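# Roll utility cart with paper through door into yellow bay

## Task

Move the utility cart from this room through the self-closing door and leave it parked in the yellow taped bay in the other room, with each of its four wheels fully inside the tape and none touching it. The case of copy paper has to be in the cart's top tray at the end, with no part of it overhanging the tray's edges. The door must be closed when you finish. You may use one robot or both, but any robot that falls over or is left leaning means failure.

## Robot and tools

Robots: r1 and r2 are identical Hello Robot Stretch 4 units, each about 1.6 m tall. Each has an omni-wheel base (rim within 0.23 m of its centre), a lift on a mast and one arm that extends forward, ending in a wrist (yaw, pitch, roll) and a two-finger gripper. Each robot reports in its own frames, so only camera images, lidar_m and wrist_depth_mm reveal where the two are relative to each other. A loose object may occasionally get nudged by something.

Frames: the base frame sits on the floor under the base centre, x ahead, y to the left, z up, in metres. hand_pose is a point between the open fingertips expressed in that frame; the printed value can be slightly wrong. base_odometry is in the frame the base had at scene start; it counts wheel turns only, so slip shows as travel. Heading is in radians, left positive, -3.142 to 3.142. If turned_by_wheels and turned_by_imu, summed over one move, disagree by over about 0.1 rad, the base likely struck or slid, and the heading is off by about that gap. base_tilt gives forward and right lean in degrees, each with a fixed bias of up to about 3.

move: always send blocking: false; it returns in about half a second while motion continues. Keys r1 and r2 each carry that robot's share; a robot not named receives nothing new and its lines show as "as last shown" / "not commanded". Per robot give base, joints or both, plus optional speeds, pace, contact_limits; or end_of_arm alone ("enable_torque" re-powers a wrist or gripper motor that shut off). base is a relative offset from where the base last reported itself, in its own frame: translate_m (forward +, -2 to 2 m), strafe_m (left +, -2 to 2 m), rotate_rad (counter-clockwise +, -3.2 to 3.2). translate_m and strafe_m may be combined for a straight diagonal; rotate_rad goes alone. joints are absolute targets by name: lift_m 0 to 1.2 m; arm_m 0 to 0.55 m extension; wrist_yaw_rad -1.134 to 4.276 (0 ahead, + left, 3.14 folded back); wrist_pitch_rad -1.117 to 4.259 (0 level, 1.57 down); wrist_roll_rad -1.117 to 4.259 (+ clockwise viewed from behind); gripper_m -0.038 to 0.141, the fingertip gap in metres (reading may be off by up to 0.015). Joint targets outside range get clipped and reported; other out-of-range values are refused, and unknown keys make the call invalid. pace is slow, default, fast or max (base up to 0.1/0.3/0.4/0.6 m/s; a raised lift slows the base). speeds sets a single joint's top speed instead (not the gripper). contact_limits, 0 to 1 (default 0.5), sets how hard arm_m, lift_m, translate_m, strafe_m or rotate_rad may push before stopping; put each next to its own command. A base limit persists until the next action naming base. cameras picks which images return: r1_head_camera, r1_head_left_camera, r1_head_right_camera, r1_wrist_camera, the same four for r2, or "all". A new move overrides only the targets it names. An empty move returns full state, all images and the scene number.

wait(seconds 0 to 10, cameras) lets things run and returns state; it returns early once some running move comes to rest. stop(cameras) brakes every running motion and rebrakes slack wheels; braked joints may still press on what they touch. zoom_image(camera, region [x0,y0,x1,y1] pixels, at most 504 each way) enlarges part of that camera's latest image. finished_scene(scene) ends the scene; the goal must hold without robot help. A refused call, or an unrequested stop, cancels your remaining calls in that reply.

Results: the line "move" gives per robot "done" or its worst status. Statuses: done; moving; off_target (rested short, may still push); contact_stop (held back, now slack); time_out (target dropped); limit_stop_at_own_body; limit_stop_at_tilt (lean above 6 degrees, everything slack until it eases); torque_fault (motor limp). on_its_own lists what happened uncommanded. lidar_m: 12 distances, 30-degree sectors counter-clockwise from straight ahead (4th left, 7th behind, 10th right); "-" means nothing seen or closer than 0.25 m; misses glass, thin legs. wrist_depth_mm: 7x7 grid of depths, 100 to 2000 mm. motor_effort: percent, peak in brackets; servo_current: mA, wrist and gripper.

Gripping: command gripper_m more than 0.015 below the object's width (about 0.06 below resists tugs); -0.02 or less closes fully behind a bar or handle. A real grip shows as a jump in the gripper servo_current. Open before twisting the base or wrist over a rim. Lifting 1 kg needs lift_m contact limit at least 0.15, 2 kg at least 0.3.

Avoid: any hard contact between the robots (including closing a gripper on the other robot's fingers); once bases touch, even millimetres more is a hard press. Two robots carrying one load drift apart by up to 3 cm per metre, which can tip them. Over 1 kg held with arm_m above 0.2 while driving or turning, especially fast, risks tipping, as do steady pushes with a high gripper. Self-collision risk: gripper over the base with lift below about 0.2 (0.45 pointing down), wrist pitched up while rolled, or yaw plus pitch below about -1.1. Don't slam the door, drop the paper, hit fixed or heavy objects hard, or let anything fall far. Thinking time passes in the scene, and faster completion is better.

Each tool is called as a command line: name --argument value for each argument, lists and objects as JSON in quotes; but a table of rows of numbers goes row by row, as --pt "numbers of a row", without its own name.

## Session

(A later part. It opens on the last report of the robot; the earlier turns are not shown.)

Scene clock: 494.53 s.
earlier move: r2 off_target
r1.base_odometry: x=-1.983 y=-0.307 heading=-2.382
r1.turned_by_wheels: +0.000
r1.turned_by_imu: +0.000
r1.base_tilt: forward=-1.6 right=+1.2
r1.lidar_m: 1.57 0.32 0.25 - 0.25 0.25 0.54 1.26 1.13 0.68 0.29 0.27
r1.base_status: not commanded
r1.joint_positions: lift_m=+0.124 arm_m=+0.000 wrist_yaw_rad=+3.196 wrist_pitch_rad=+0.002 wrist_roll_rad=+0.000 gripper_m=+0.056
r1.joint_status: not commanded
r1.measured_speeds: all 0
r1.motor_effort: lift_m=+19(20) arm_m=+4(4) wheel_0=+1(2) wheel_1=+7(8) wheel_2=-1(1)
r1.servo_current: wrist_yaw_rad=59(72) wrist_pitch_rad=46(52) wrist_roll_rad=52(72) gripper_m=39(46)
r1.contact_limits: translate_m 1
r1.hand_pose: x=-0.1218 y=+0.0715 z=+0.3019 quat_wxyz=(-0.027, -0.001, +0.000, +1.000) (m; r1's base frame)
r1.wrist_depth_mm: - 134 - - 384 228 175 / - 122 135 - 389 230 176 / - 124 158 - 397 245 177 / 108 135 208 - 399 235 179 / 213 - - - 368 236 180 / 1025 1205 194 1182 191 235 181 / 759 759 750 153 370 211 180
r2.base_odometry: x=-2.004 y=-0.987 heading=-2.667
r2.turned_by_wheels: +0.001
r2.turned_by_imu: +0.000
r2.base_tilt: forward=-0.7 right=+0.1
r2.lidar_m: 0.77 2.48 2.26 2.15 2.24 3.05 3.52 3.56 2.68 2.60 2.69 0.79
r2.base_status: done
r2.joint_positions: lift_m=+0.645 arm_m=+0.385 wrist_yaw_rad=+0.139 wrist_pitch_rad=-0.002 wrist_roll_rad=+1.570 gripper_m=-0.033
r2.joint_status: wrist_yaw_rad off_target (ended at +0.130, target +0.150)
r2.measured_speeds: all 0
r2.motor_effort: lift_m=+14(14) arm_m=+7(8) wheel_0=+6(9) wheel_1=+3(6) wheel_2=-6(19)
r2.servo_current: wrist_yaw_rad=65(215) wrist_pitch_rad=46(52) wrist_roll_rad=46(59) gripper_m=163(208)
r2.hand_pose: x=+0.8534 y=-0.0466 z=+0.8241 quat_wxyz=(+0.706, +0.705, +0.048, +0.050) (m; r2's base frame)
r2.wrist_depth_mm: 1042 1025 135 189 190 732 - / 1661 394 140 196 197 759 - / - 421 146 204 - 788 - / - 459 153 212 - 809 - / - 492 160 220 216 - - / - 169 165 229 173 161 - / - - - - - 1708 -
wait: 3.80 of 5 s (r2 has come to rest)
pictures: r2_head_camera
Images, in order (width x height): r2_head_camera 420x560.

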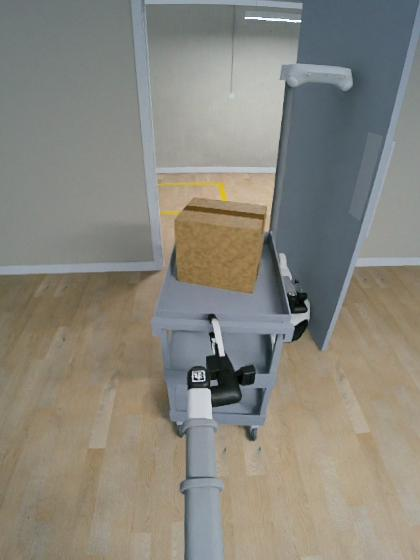

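move --blocking false --r2 '{"base":{"translate_m":-0.3,"strafe_m":-0.06},"joints":{"wrist_yaw_rad":0.2},"speeds":{"wrist_yaw_rad":0.05},"pace":"slow"}'

wait --seconds 5

move --blocking false --r2 '{"base":{"translate_m":0.0,"strafe_m":-0.14},"joints":{"wrist_yaw_rad":0.38},"speeds":{"wrist_yaw_rad":0.1},"pace":"slow"}'

wait --seconds 3 --cameras '["r2_head_camera"]'

Scene clock: 503.23 s.
move: r2 moving
r1: as last shown
r1.lidar_m: 1.60 0.34 0.25 - 0.25 0.25 0.54 1.22 1.13 2.73 0.32 0.27
r1.servo_current: wrist_yaw_rad=46(72) wrist_pitch_rad=39(46) wrist_roll_rad=52(52) gripper_m=39(46)
r1.contact_limits: translate_m 1
r1.wrist_depth_mm: - 135 - - 382 228 175 / - 121 135 - 387 230 177 / - 124 157 - 394 246 178 / 109 135 208 - 399 233 179 / 213 - - - 368 236 180 / 1008 1205 194 1205 191 235 180 / 750 759 750 153 368 210 180
r2.base_odometry: x=-1.994 y=-0.980 heading=-2.667
r2.turned_by_wheels: -0.001
r2.turned_by_imu: +0.000
r2.base_tilt: forward=-0.7 right=+0.0
r2.lidar_m: 0.79 2.48 2.26 2.16 2.26 3.08 3.48 3.53 2.68 2.58 2.69 0.79
r2.base_status: translate_m moving; strafe_m moving
r2.joint_positions: lift_m=+0.645 arm_m=+0.385 wrist_yaw_rad=+0.166 wrist_pitch_rad=-0.008 wrist_roll_rad=+1.570 gripper_m=-0.034
r2.joint_status: wrist_yaw_rad moving
r2.measured_speeds: translate_m=-0.052 strafe_m=-0.010 rotate_rad=-0.002 lift_m=+0.000 arm_m=+0.000 wrist_yaw_rad=+0.064 wrist_pitch_rad=+0.000 wrist_roll_rad=+0.000
r2.motor_effort: lift_m=+12(14) arm_m=+1(7) wheel_0=-10(12) wheel_1=-10(10) wheel_2=+11(13)
r2.servo_current: wrist_yaw_rad=52(85) wrist_pitch_rad=52(52) wrist_roll_rad=39(59) gripper_m=111(176)
r2.hand_pose: x=+0.8548 y=-0.0387 z=+0.8261 quat_wxyz=(+0.705, +0.705, +0.056, +0.062) (m; r2's base frame)
r2.wrist_depth_mm: - 1042 138 190 188 732 - / - 399 389 196 196 759 - / - 439 421 203 205 788 - / - 480 452 212 213 831 - / - 517 492 223 223 - - / - 158 176 181 174 1808 492 / - 150 - - - 1618 1281
pictures: none

Scene clock: 507.07 s.
earlier move: r2 done
r1.base_odometry: x=-1.983 y=-0.307 heading=-2.382
r1.turned_by_wheels: +0.000
r1.turned_by_imu: +0.000
r1.base_tilt: forward=-1.6 right=+1.3
r1.lidar_m: 0.91 0.34 0.25 - 0.25 0.26 0.52 1.22 1.13 2.72 0.67 0.53
r1.base_status: not commanded
r1.joint_positions: lift_m=+0.124 arm_m=+0.000 wrist_yaw_rad=+3.196 wrist_pitch_rad=+0.002 wrist_roll_rad=+0.000 gripper_m=+0.056
r1.joint_status: not commanded
r1.measured_speeds: all 0
r1.motor_effort: lift_m=+19(20) arm_m=+4(4) wheel_0=+1(2) wheel_1=+7(8) wheel_2=-1(1)
r1.servo_current: wrist_yaw_rad=59(78) wrist_pitch_rad=33(52) wrist_roll_rad=52(65) gripper_m=46(52)
r1.contact_limits: translate_m 1
r1.hand_pose: x=-0.1218 y=+0.0715 z=+0.3019 quat_wxyz=(-0.027, -0.001, +0.000, +1.000) (m; r1's base frame)
r1.wrist_depth_mm: - 134 - - 384 228 175 / - 122 135 - 392 229 176 / - 124 157 - 399 247 177 / 108 135 208 - 397 234 179 / 213 - - - 364 236 180 / 1008 1229 194 1205 190 234 180 / 741 750 741 153 370 210 180
r2.base_odometry: x=-1.765 y=-0.797 heading=-2.668
r2.turned_by_wheels: -0.001
r2.turned_by_imu: +0.000
r2.base_tilt: forward=-0.7 right=+0.0
r2.lidar_m: 0.76 2.76 2.32 2.21 2.30 3.16 3.15 3.24 2.65 2.51 2.63 0.85
r2.base_status: done
r2.joint_positions: lift_m=+0.645 arm_m=+0.385 wrist_yaw_rad=+0.199 wrist_pitch_rad=-0.009 wrist_roll_rad=+1.570 gripper_m=-0.034
r2.joint_status: all done
r2.measured_speeds: all 0
r2.motor_effort: lift_m=+12(14) arm_m=-4(7) wheel_0=-11(15) wheel_1=-8(10) wheel_2=+5(18)
r2.servo_current: wrist_yaw_rad=46(91) wrist_pitch_rad=52(59) wrist_roll_rad=39(59) gripper_m=104(176)
r2.hand_pose: x=+0.8559 y=-0.0288 z=+0.8262 quat_wxyz=(+0.704, +0.704, +0.067, +0.073) (m; r2's base frame)
r2.wrist_depth_mm: - 1308 161 216 215 1229 - / - - - 218 217 759 - / - 439 427 221 221 798 - / - 469 449 224 224 820 - / - - 473 227 226 - - / - - 177 180 172 - - / - 151 - - - 1756 488
wait: 3.83 of 5 s (r2 has come to rest)
pictures: none

Scene clock: 507.57 s.
move: r2 moving
r1: as last shown
r1.lidar_m: 0.90 0.34 0.25 - 0.25 0.25 0.55 1.26 1.14 2.73 0.67 0.52
r1.motor_effort: lift_m=+19(20) arm_m=+4(4) wheel_0=+1(2) wheel_1=+8(8) wheel_2=-1(1)
r1.servo_current: wrist_yaw_rad=46(65) wrist_pitch_rad=33(46) wrist_roll_rad=52(65) gripper_m=39(52)
r1.contact_limits: translate_m 1
r1.wrist_depth_mm: - 134 - - 384 228 174 / - 122 135 - 389 229 176 / - 124 158 - 392 246 177 / 109 135 207 - 397 234 179 / 213 - - - 366 236 180 / 1025 1205 193 1182 190 236 180 / 750 750 750 153 368 211 180
r2.base_odometry: x=-1.771 y=-0.784 heading=-2.668
r2.turned_by_wheels: +0.000
r2.turned_by_imu: +0.000
r2.base_tilt: forward=-0.7 right=+0.1
r2.lidar_m: 0.80 2.79 2.32 2.22 2.33 3.19 3.16 3.25 2.62 2.49 2.63 0.85
r2.base_status: translate_m moving; strafe_m moving
r2.joint_positions: lift_m=+0.645 arm_m=+0.385 wrist_yaw_rad=+0.235 wrist_pitch_rad=-0.009 wrist_roll_rad=+1.570 gripper_m=-0.034
r2.joint_status: wrist_yaw_rad moving
r2.measured_speeds: translate_m=-0.001 strafe_m=-0.057 rotate_rad=+0.004 lift_m=+0.000 arm_m=+0.000 wrist_yaw_rad=+0.136 wrist_pitch_rad=+0.000 wrist_roll_rad=+0.000
r2.motor_effort: lift_m=+12(12) arm_m=-4(4) wheel_0=+4(9) wheel_1=-10(10) wheel_2=+0(6)
r2.servo_current: wrist_yaw_rad=20(98) wrist_pitch_rad=52(59) wrist_roll_rad=52(52) gripper_m=98(111)
r2.hand_pose: x=+0.8567 y=-0.0178 z=+0.8262 quat_wxyz=(+0.702, +0.702, +0.080, +0.086) (m; r2's base frame)
r2.wrist_depth_mm: - 1336 1281 210 209 1229 - / - - 413 214 213 759 - / - 439 421 218 217 798 - / - 469 445 221 221 809 - / - - 473 225 225 820 - / - - 177 180 227 - - / - 151 - - - 1756 496
pictures: none

Scene clock: 509.63 s.
earlier move: r2 done
r1.base_odometry: x=-1.983 y=-0.307 heading=-2.382
r1.turned_by_wheels: +0.000
r1.turned_by_imu: +0.000
r1.base_tilt: forward=-1.6 right=+1.3
r1.lidar_m: 0.81 0.33 0.25 - 0.25 0.25 0.52 1.24 1.14 2.74 0.68 0.51
r1.base_status: not commanded
r1.joint_positions: lift_m=+0.124 arm_m=+0.000 wrist_yaw_rad=+3.196 wrist_pitch_rad=+0.002 wrist_roll_rad=+0.000 gripper_m=+0.056
r1.joint_status: not commanded
r1.measured_speeds: all 0
r1.motor_effort: lift_m=+19(20) arm_m=+4(4) wheel_0=+1(2) wheel_1=+8(8) wheel_2=-1(1)
r1.servo_current: wrist_yaw_rad=39(72) wrist_pitch_rad=39(52) wrist_roll_rad=39(65) gripper_m=39(52)
r1.contact_limits: translate_m 1
r1.hand_pose: x=-0.1218 y=+0.0715 z=+0.3019 quat_wxyz=(-0.027, -0.001, +0.000, +1.000) (m; r1's base frame)
r1.wrist_depth_mm: - 134 - - 384 227 175 / - 122 135 - 389 230 176 / - 124 157 - 394 245 177 / 108 135 208 - 397 234 179 / 213 - - - 366 236 180 / 1008 1229 194 1182 191 236 180 / 741 759 750 153 373 210 180
r2.base_odometry: x=-1.829 y=-0.673 heading=-2.667
r2.turned_by_wheels: +0.001
r2.turned_by_imu: +0.006
r2.base_tilt: forward=-0.7 right=+0.1
r2.lidar_m: 0.77 0.80 2.46 2.34 2.45 3.26 3.15 3.26 2.49 2.38 2.50 1.76
r2.base_status: done
r2.joint_positions: lift_m=+0.645 arm_m=+0.385 wrist_yaw_rad=+0.384 wrist_pitch_rad=-0.009 wrist_roll_rad=+1.570 gripper_m=-0.034
r2.joint_status: all done
r2.measured_speeds: all 0
r2.motor_effort: lift_m=+12(12) arm_m=-4(4) wheel_0=+10(20) wheel_1=+1(10) wheel_2=+4(6)
r2.servo_current: wrist_yaw_rad=46(98) wrist_pitch_rad=52(59) wrist_roll_rad=46(65) gripper_m=98(111)
r2.hand_pose: x=+0.8560 y=+0.0269 z=+0.8262 quat_wxyz=(+0.694, +0.694, +0.132, +0.138) (m; r2's base frame)
r2.wrist_depth_mm: - - 146 198 197 1808 - / - 415 399 204 204 768 - / - 433 418 209 209 788 - / - 469 442 216 215 809 - / - - 469 221 222 - - / - - 178 182 226 1921 525 / - 159 - - - 1618 473
wait: 2.07 of 3 s (r2 has come to rest)
pictures: r2_head_camera
Images, in order (width x height): r2_head_camera 420x560.

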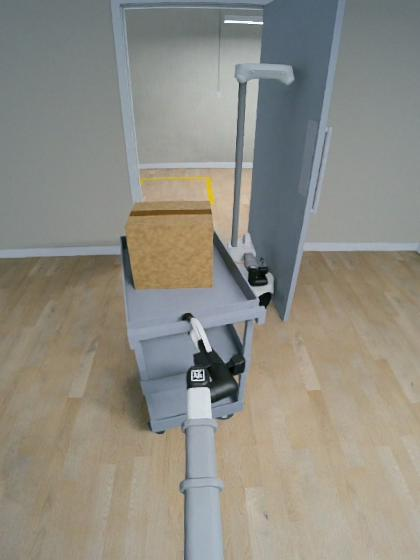

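move --blocking false --r2 '{"joints":{"gripper_m":0.13}}'

wait --seconds 2

move --blocking false --r2 '{"base":{"translate_m":-0.1},"joints":{"arm_m":0.25}}'

wait --seconds 2

move --blocking false --r2 '{"base":{"rotate_rad":0.12},"joints":{"wrist_yaw_rad":0.08},"pace":"slow"}'

wait --seconds 2 --cameras '["r2_head_camera"]'

Scene clock: 525.80 s.
move: r2 moving
r1: as last shown
r1.lidar_m: 0.82 0.34 0.25 - 0.25 0.26 0.56 1.26 1.15 2.72 0.68 0.50
r1.motor_effort: lift_m=+19(20) arm_m=+4(4) wheel_0=+1(2) wheel_1=+7(8) wheel_2=-1(1)
r1.servo_current: wrist_yaw_rad=52(72) wrist_pitch_rad=39(46) wrist_roll_rad=52(59) gripper_m=39(46)
r1.contact_limits: translate_m 1
r1.wrist_depth_mm: - 135 - - 379 227 175 / - 122 134 - 389 230 176 / - 124 157 - 394 246 178 / 109 135 208 - 397 234 179 / 213 - - - 366 235 180 / 1025 1205 193 1182 190 236 180 / 759 759 750 153 373 211 180
r2.base_odometry: x=-1.829 y=-0.673 heading=-2.667
r2.turned_by_wheels: +0.000
r2.turned_by_imu: +0.000
r2.base_tilt: forward=-0.7 right=+0.0
r2.lidar_m: 0.79 0.80 2.47 2.35 2.45 3.26 3.16 3.27 2.46 2.38 2.50 0.90
r2.base_status: not commanded
r2.joint_positions: lift_m=+0.645 arm_m=+0.385 wrist_yaw_rad=+0.384 wrist_pitch_rad=-0.009 wrist_roll_rad=+1.570 gripper_m=-0.009
r2.joint_status: gripper_m moving
r2.measured_speeds: translate_m=+0.000 strafe_m=+0.000 rotate_rad=-0.002 lift_m=+0.000 arm_m=+0.000 wrist_yaw_rad=+0.000 wrist_pitch_rad=+0.000 wrist_roll_rad=+0.000
r2.motor_effort: lift_m=+12(12) arm_m=-2(4) wheel_0=+10(11) wheel_1=+1(1) wheel_2=+4(4)
r2.servo_current: wrist_yaw_rad=46(52) wrist_pitch_rad=52(59) wrist_roll_rad=33(52) gripper_m=65(98)
r2.hand_pose: x=+0.8560 y=+0.0269 z=+0.8262 quat_wxyz=(+0.694, +0.694, +0.132, +0.138) (m; r2's base frame)
r2.wrist_depth_mm: - - - 203 201 1863 - / - 427 407 208 208 778 - / - 436 421 213 213 788 - / - 477 442 219 219 831 - / - - 477 224 226 - - / - - 181 183 228 - - / - - - - 135 1618 466
pictures: none

Scene clock: 527.70 s.
earlier move: r2 done
r1.base_odometry: x=-1.983 y=-0.307 heading=-2.382
r1.turned_by_wheels: +0.000
r1.turned_by_imu: +0.000
r1.base_tilt: forward=-1.6 right=+1.3
r1.lidar_m: 0.81 0.32 0.25 - 0.25 0.25 0.55 1.23 1.14 2.73 0.62 0.51
r1.base_status: not commanded
r1.joint_positions: lift_m=+0.124 arm_m=+0.000 wrist_yaw_rad=+3.196 wrist_pitch_rad=+0.002 wrist_roll_rad=+0.000 gripper_m=+0.056
r1.joint_status: not commanded
r1.measured_speeds: all 0
r1.motor_effort: lift_m=+20(20) arm_m=+4(4) wheel_0=+1(2) wheel_1=+7(8) wheel_2=-1(1)
r1.servo_current: wrist_yaw_rad=59(72) wrist_pitch_rad=39(52) wrist_roll_rad=46(72) gripper_m=39(52)
r1.contact_limits: translate_m 1
r1.hand_pose: x=-0.1218 y=+0.0715 z=+0.3019 quat_wxyz=(-0.027, -0.001, +0.000, +1.000) (m; r1's base frame)
r1.wrist_depth_mm: - 134 - - 384 229 175 / - 122 135 - 389 230 176 / - 124 158 - 394 246 177 / 108 135 208 - 394 235 180 / 213 - - - 366 236 179 / 1008 1205 194 1160 191 236 180 / 750 759 768 154 370 210 180
r2.base_odometry: x=-1.829 y=-0.672 heading=-2.667
r2.turned_by_wheels: -0.001
r2.turned_by_imu: +0.000
r2.base_tilt: forward=-0.7 right=+0.0
r2.lidar_m: 0.80 0.82 2.44 2.35 2.46 3.27 3.15 3.25 2.49 2.39 2.48 1.78
r2.base_status: not commanded
r2.joint_positions: lift_m=+0.645 arm_m=+0.385 wrist_yaw_rad=+0.382 wrist_pitch_rad=-0.003 wrist_roll_rad=+1.570 gripper_m=+0.130
r2.joint_status: all done
r2.measured_speeds: all 0
r2.motor_effort: lift_m=+13(13) arm_m=+4(4) wheel_0=+4(11) wheel_1=+0(1) wheel_2=+2(4)
r2.servo_current: wrist_yaw_rad=46(59) wrist_pitch_rad=33(59) wrist_roll_rad=59(59) gripper_m=52(130)
r2.hand_pose: x=+0.8561 y=+0.0265 z=+0.8244 quat_wxyz=(+0.694, +0.694, +0.133, +0.135) (m; r2's base frame)
r2.wrist_depth_mm: - - 173 218 - 741 - / - 492 167 224 - - - / - 433 172 230 - - - / - 462 177 236 - 842 - / - 496 182 243 - - - / - - 184 248 195 521 - / - - - - - 1661 442
wait: 1.90 of 2 s (r2 has come to rest)
pictures: none

Scene clock: 528.20 s.
move: r2 moving
r1: as last shown
r1.lidar_m: 0.80 0.34 0.25 - 0.25 0.25 0.55 1.23 1.14 2.74 0.65 0.49
r1.motor_effort: lift_m=+19(20) arm_m=+4(4) wheel_0=+1(2) wheel_1=+8(8) wheel_2=-1(1)
r1.servo_current: wrist_yaw_rad=59(65) wrist_pitch_rad=46(46) wrist_roll_rad=65(65) gripper_m=39(39)
r1.contact_limits: translate_m 1
r1.wrist_depth_mm: - 134 - - 384 228 175 / - 121 134 - 389 229 177 / - 124 157 - 397 246 177 / 108 135 208 - 397 235 179 / 213 - - - 368 235 180 / 1008 1229 193 1160 191 236 180 / 750 759 741 153 370 211 180
r2.base_odometry: x=-1.801 y=-0.658 heading=-2.667
r2.turned_by_wheels: +0.000
r2.turned_by_imu: +0.000
r2.base_tilt: forward=-0.7 right=+0.1
r2.lidar_m: 0.83 0.87 2.47 2.36 2.44 3.22 3.11 3.22 2.51 2.39 2.47 1.81
r2.base_status: translate_m moving
r2.joint_positions: lift_m=+0.645 arm_m=+0.334 wrist_yaw_rad=+0.382 wrist_pitch_rad=-0.002 wrist_roll_rad=+1.570 gripper_m=+0.130
r2.joint_status: arm_m moving
r2.measured_speeds: translate_m=-0.121 strafe_m=+0.000 rotate_rad=-0.001 lift_m=+0.000 arm_m=-0.195 wrist_yaw_rad=+0.000 wrist_pitch_rad=+0.000 wrist_roll_rad=+0.000
r2.motor_effort: lift_m=+14(14) arm_m=-6(11) wheel_0=-8(8) wheel_1=-8(8) wheel_2=+11(12)
r2.servo_current: wrist_yaw_rad=46(59) wrist_pitch_rad=39(46) wrist_roll_rad=46(59) gripper_m=52(59)
r2.hand_pose: x=+0.8055 y=+0.0265 z=+0.8241 quat_wxyz=(+0.694, +0.694, +0.134, +0.135) (m; r2's base frame)
r2.wrist_depth_mm: - - 229 282 - 732 - / - 591 477 290 - - - / - 512 492 297 - - - / - 554 535 304 - - - / - - 255 314 - - - / - - 218 320 194 512 - / - - - - - 1661 433
pictures: none

Scene clock: 529.27 s.
earlier move: r2 done
r1.base_odometry: x=-1.983 y=-0.307 heading=-2.382
r1.turned_by_wheels: +0.000
r1.turned_by_imu: +0.000
r1.base_tilt: forward=-1.6 right=+1.3
r1.lidar_m: 0.82 0.33 0.25 - 0.25 0.25 0.50 1.24 1.13 2.72 0.63 0.48
r1.base_status: not commanded
r1.joint_positions: lift_m=+0.124 arm_m=+0.000 wrist_yaw_rad=+3.196 wrist_pitch_rad=+0.002 wrist_roll_rad=+0.000 gripper_m=+0.056
r1.joint_status: not commanded
r1.measured_speeds: all 0
r1.motor_effort: lift_m=+19(20) arm_m=+4(4) wheel_0=+1(2) wheel_1=+7(8) wheel_2=-1(1)
r1.servo_current: wrist_yaw_rad=52(72) wrist_pitch_rad=39(52) wrist_roll_rad=59(78) gripper_m=39(46)
r1.contact_limits: translate_m 1
r1.hand_pose: x=-0.1218 y=+0.0715 z=+0.3019 quat_wxyz=(-0.027, -0.001, +0.000, +1.000) (m; r1's base frame)
r1.wrist_depth_mm: - 134 - - 384 228 175 / - 122 135 - 389 229 176 / - 124 157 - 397 246 177 / 108 135 208 - 397 235 179 / 213 - - - 366 235 180 / 1025 1205 193 1160 190 236 180 / 759 750 741 153 368 210 180
r2.base_odometry: x=-1.740 y=-0.627 heading=-2.667
r2.turned_by_wheels: +0.000
r2.turned_by_imu: +0.000
r2.base_tilt: forward=-0.6 right=+0.1
r2.lidar_m: 0.88 2.90 2.45 2.36 2.45 3.15 3.05 3.15 2.48 2.38 2.49 1.89
r2.base_status: done
r2.joint_positions: lift_m=+0.645 arm_m=+0.250 wrist_yaw_rad=+0.382 wrist_pitch_rad=-0.002 wrist_roll_rad=+1.570 gripper_m=+0.130
r2.joint_status: all done
r2.measured_speeds: all 0
r2.motor_effort: lift_m=+14(14) arm_m=-7(11) wheel_0=-2(11) wheel_1=-3(8) wheel_2=+2(13)
r2.servo_current: wrist_yaw_rad=52(59) wrist_pitch_rad=39(46) wrist_roll_rad=52(59) gripper_m=52(59)
r2.hand_pose: x=+0.7213 y=+0.0265 z=+0.8241 quat_wxyz=(+0.694, +0.694, +0.134, +0.135) (m; r2's base frame)
r2.wrist_depth_mm: - - - 430 - - 433 / - - 640 442 - - 442 / - - 668 452 - - 452 / - - 715 462 - - 469 / - - - 480 - 488 480 / - - 217 433 219 496 1042 / - - - - - 1808 1182
wait: 1.07 of 2 s (r2 has come to rest)
pictures: none

Scene clock: 529.77 s.
move: r2 moving
r1: as last shown
r1.base_tilt: forward=-1.6 right=+1.2
r1.lidar_m: 0.81 0.32 0.25 - 0.25 0.25 0.53 1.24 1.13 2.73 0.65 0.52
r1.motor_effort: lift_m=+19(20) arm_m=+4(4) wheel_0=+2(2) wheel_1=+7(8) wheel_2=-1(1)
r1.servo_current: wrist_yaw_rad=65(65) wrist_pitch_rad=39(46) wrist_roll_rad=59(59) gripper_m=46(52)
r1.contact_limits: translate_m 1
r1.wrist_depth_mm: - 134 - - 384 227 175 / - 122 134 - 387 230 176 / - 124 157 - 394 246 178 / 108 135 208 - 399 235 179 / 212 - - - 368 236 179 / 1008 1205 194 1182 190 236 180 / 750 750 759 153 370 211 180
r2.base_odometry: x=-1.740 y=-0.627 heading=-2.566
r2.turned_by_wheels: +0.101
r2.turned_by_imu: +0.098
r2.base_tilt: forward=-0.7 right=+0.1
r2.lidar_m: 0.88 2.99 2.41 2.35 2.53 3.09 3.03 3.14 2.44 2.37 2.57 0.96
r2.base_status: rotate_rad moving
r2.joint_positions: lift_m=+0.645 arm_m=+0.250 wrist_yaw_rad=+0.106 wrist_pitch_rad=-0.002 wrist_roll_rad=+1.570 gripper_m=+0.130
r2.joint_status: wrist_yaw_rad moving
r2.measured_speeds: translate_m=+0.001 strafe_m=+0.000 rotate_rad=+0.204 lift_m=+0.000 arm_m=+0.000 wrist_yaw_rad=-0.467 wrist_pitch_rad=+0.000 wrist_roll_rad=+0.000
r2.motor_effort: lift_m=+14(14) arm_m=-7(7) wheel_0=-4(10) wheel_1=-3(7) wheel_2=-7(10)
r2.servo_current: wrist_yaw_rad=13(98) wrist_pitch_rad=39(39) wrist_roll_rad=46(59) gripper_m=46(52)
r2.hand_pose: x=+0.7171 y=-0.0565 z=+0.8241 quat_wxyz=(+0.706, +0.706, +0.037, +0.038) (m; r2's base frame)
r2.wrist_depth_mm: - - - 473 - 473 469 / - - - 473 - 480 473 / - - 676 473 - - 473 / - - 699 473 - - 469 / - - 723 480 - - 477 / - - 216 477 480 480 477 / - - - - - 1708 1098
pictures: none

Scene clock: 530.23 s.
earlier move: r2 done
r1.base_odometry: x=-1.983 y=-0.307 heading=-2.382
r1.turned_by_wheels: +0.000
r1.turned_by_imu: +0.000
r1.base_tilt: forward=-1.6 right=+1.2
r1.lidar_m: 0.80 0.33 0.25 - 0.25 0.25 0.54 1.26 1.12 2.73 0.64 0.47
r1.base_status: not commanded
r1.joint_positions: lift_m=+0.124 arm_m=+0.000 wrist_yaw_rad=+3.196 wrist_pitch_rad=+0.002 wrist_roll_rad=+0.000 gripper_m=+0.056
r1.joint_status: not commanded
r1.measured_speeds: all 0
r1.motor_effort: lift_m=+20(20) arm_m=+4(4) wheel_0=+1(2) wheel_1=+7(8) wheel_2=-1(1)
r1.servo_current: wrist_yaw_rad=46(65) wrist_pitch_rad=33(46) wrist_roll_rad=46(65) gripper_m=39(52)
r1.contact_limits: translate_m 1
r1.hand_pose: x=-0.1218 y=+0.0715 z=+0.3019 quat_wxyz=(-0.027, -0.001, +0.000, +1.000) (m; r1's base frame)
r1.wrist_depth_mm: - 134 - - 382 228 175 / - 122 135 - 387 229 176 / - 124 157 - 394 246 177 / 109 135 207 - 397 235 179 / 213 - - - 366 235 180 / 1025 1205 193 1182 191 236 180 / 759 741 750 153 373 211 180
r2.base_odometry: x=-1.740 y=-0.627 heading=-2.549
r2.turned_by_wheels: +0.018
r2.turned_by_imu: +0.018
r2.base_tilt: forward=-0.7 right=+0.0
r2.lidar_m: 0.87 3.01 2.38 2.33 2.53 3.08 3.03 3.07 2.42 2.40 2.61 0.97
r2.base_status: done
r2.joint_positions: lift_m=+0.645 arm_m=+0.250 wrist_yaw_rad=+0.083 wrist_pitch_rad=-0.002 wrist_roll_rad=+1.570 gripper_m=+0.130
r2.joint_status: all done
r2.measured_speeds: all 0
r2.motor_effort: lift_m=+14(14) arm_m=-7(7) wheel_0=-4(10) wheel_1=-5(7) wheel_2=-4(10)
r2.servo_current: wrist_yaw_rad=59(98) wrist_pitch_rad=39(46) wrist_roll_rad=46(59) gripper_m=52(59)
r2.hand_pose: x=+0.7157 y=-0.0632 z=+0.8241 quat_wxyz=(+0.707, +0.706, +0.029, +0.030) (m; r2's base frame)
r2.wrist_depth_mm: - - - 469 - 477 473 / - - - 473 - 480 473 / - - 676 477 - - 473 / - - 707 477 - - 473 / - - 723 477 - - 477 / - - 217 477 484 480 477 / - - - - - 1661 1098
wait: 0.47 of 2 s (r2 has come to rest)
pictures: r2_head_camera
Images, in order (width x height): r2_head_camera 420x560.

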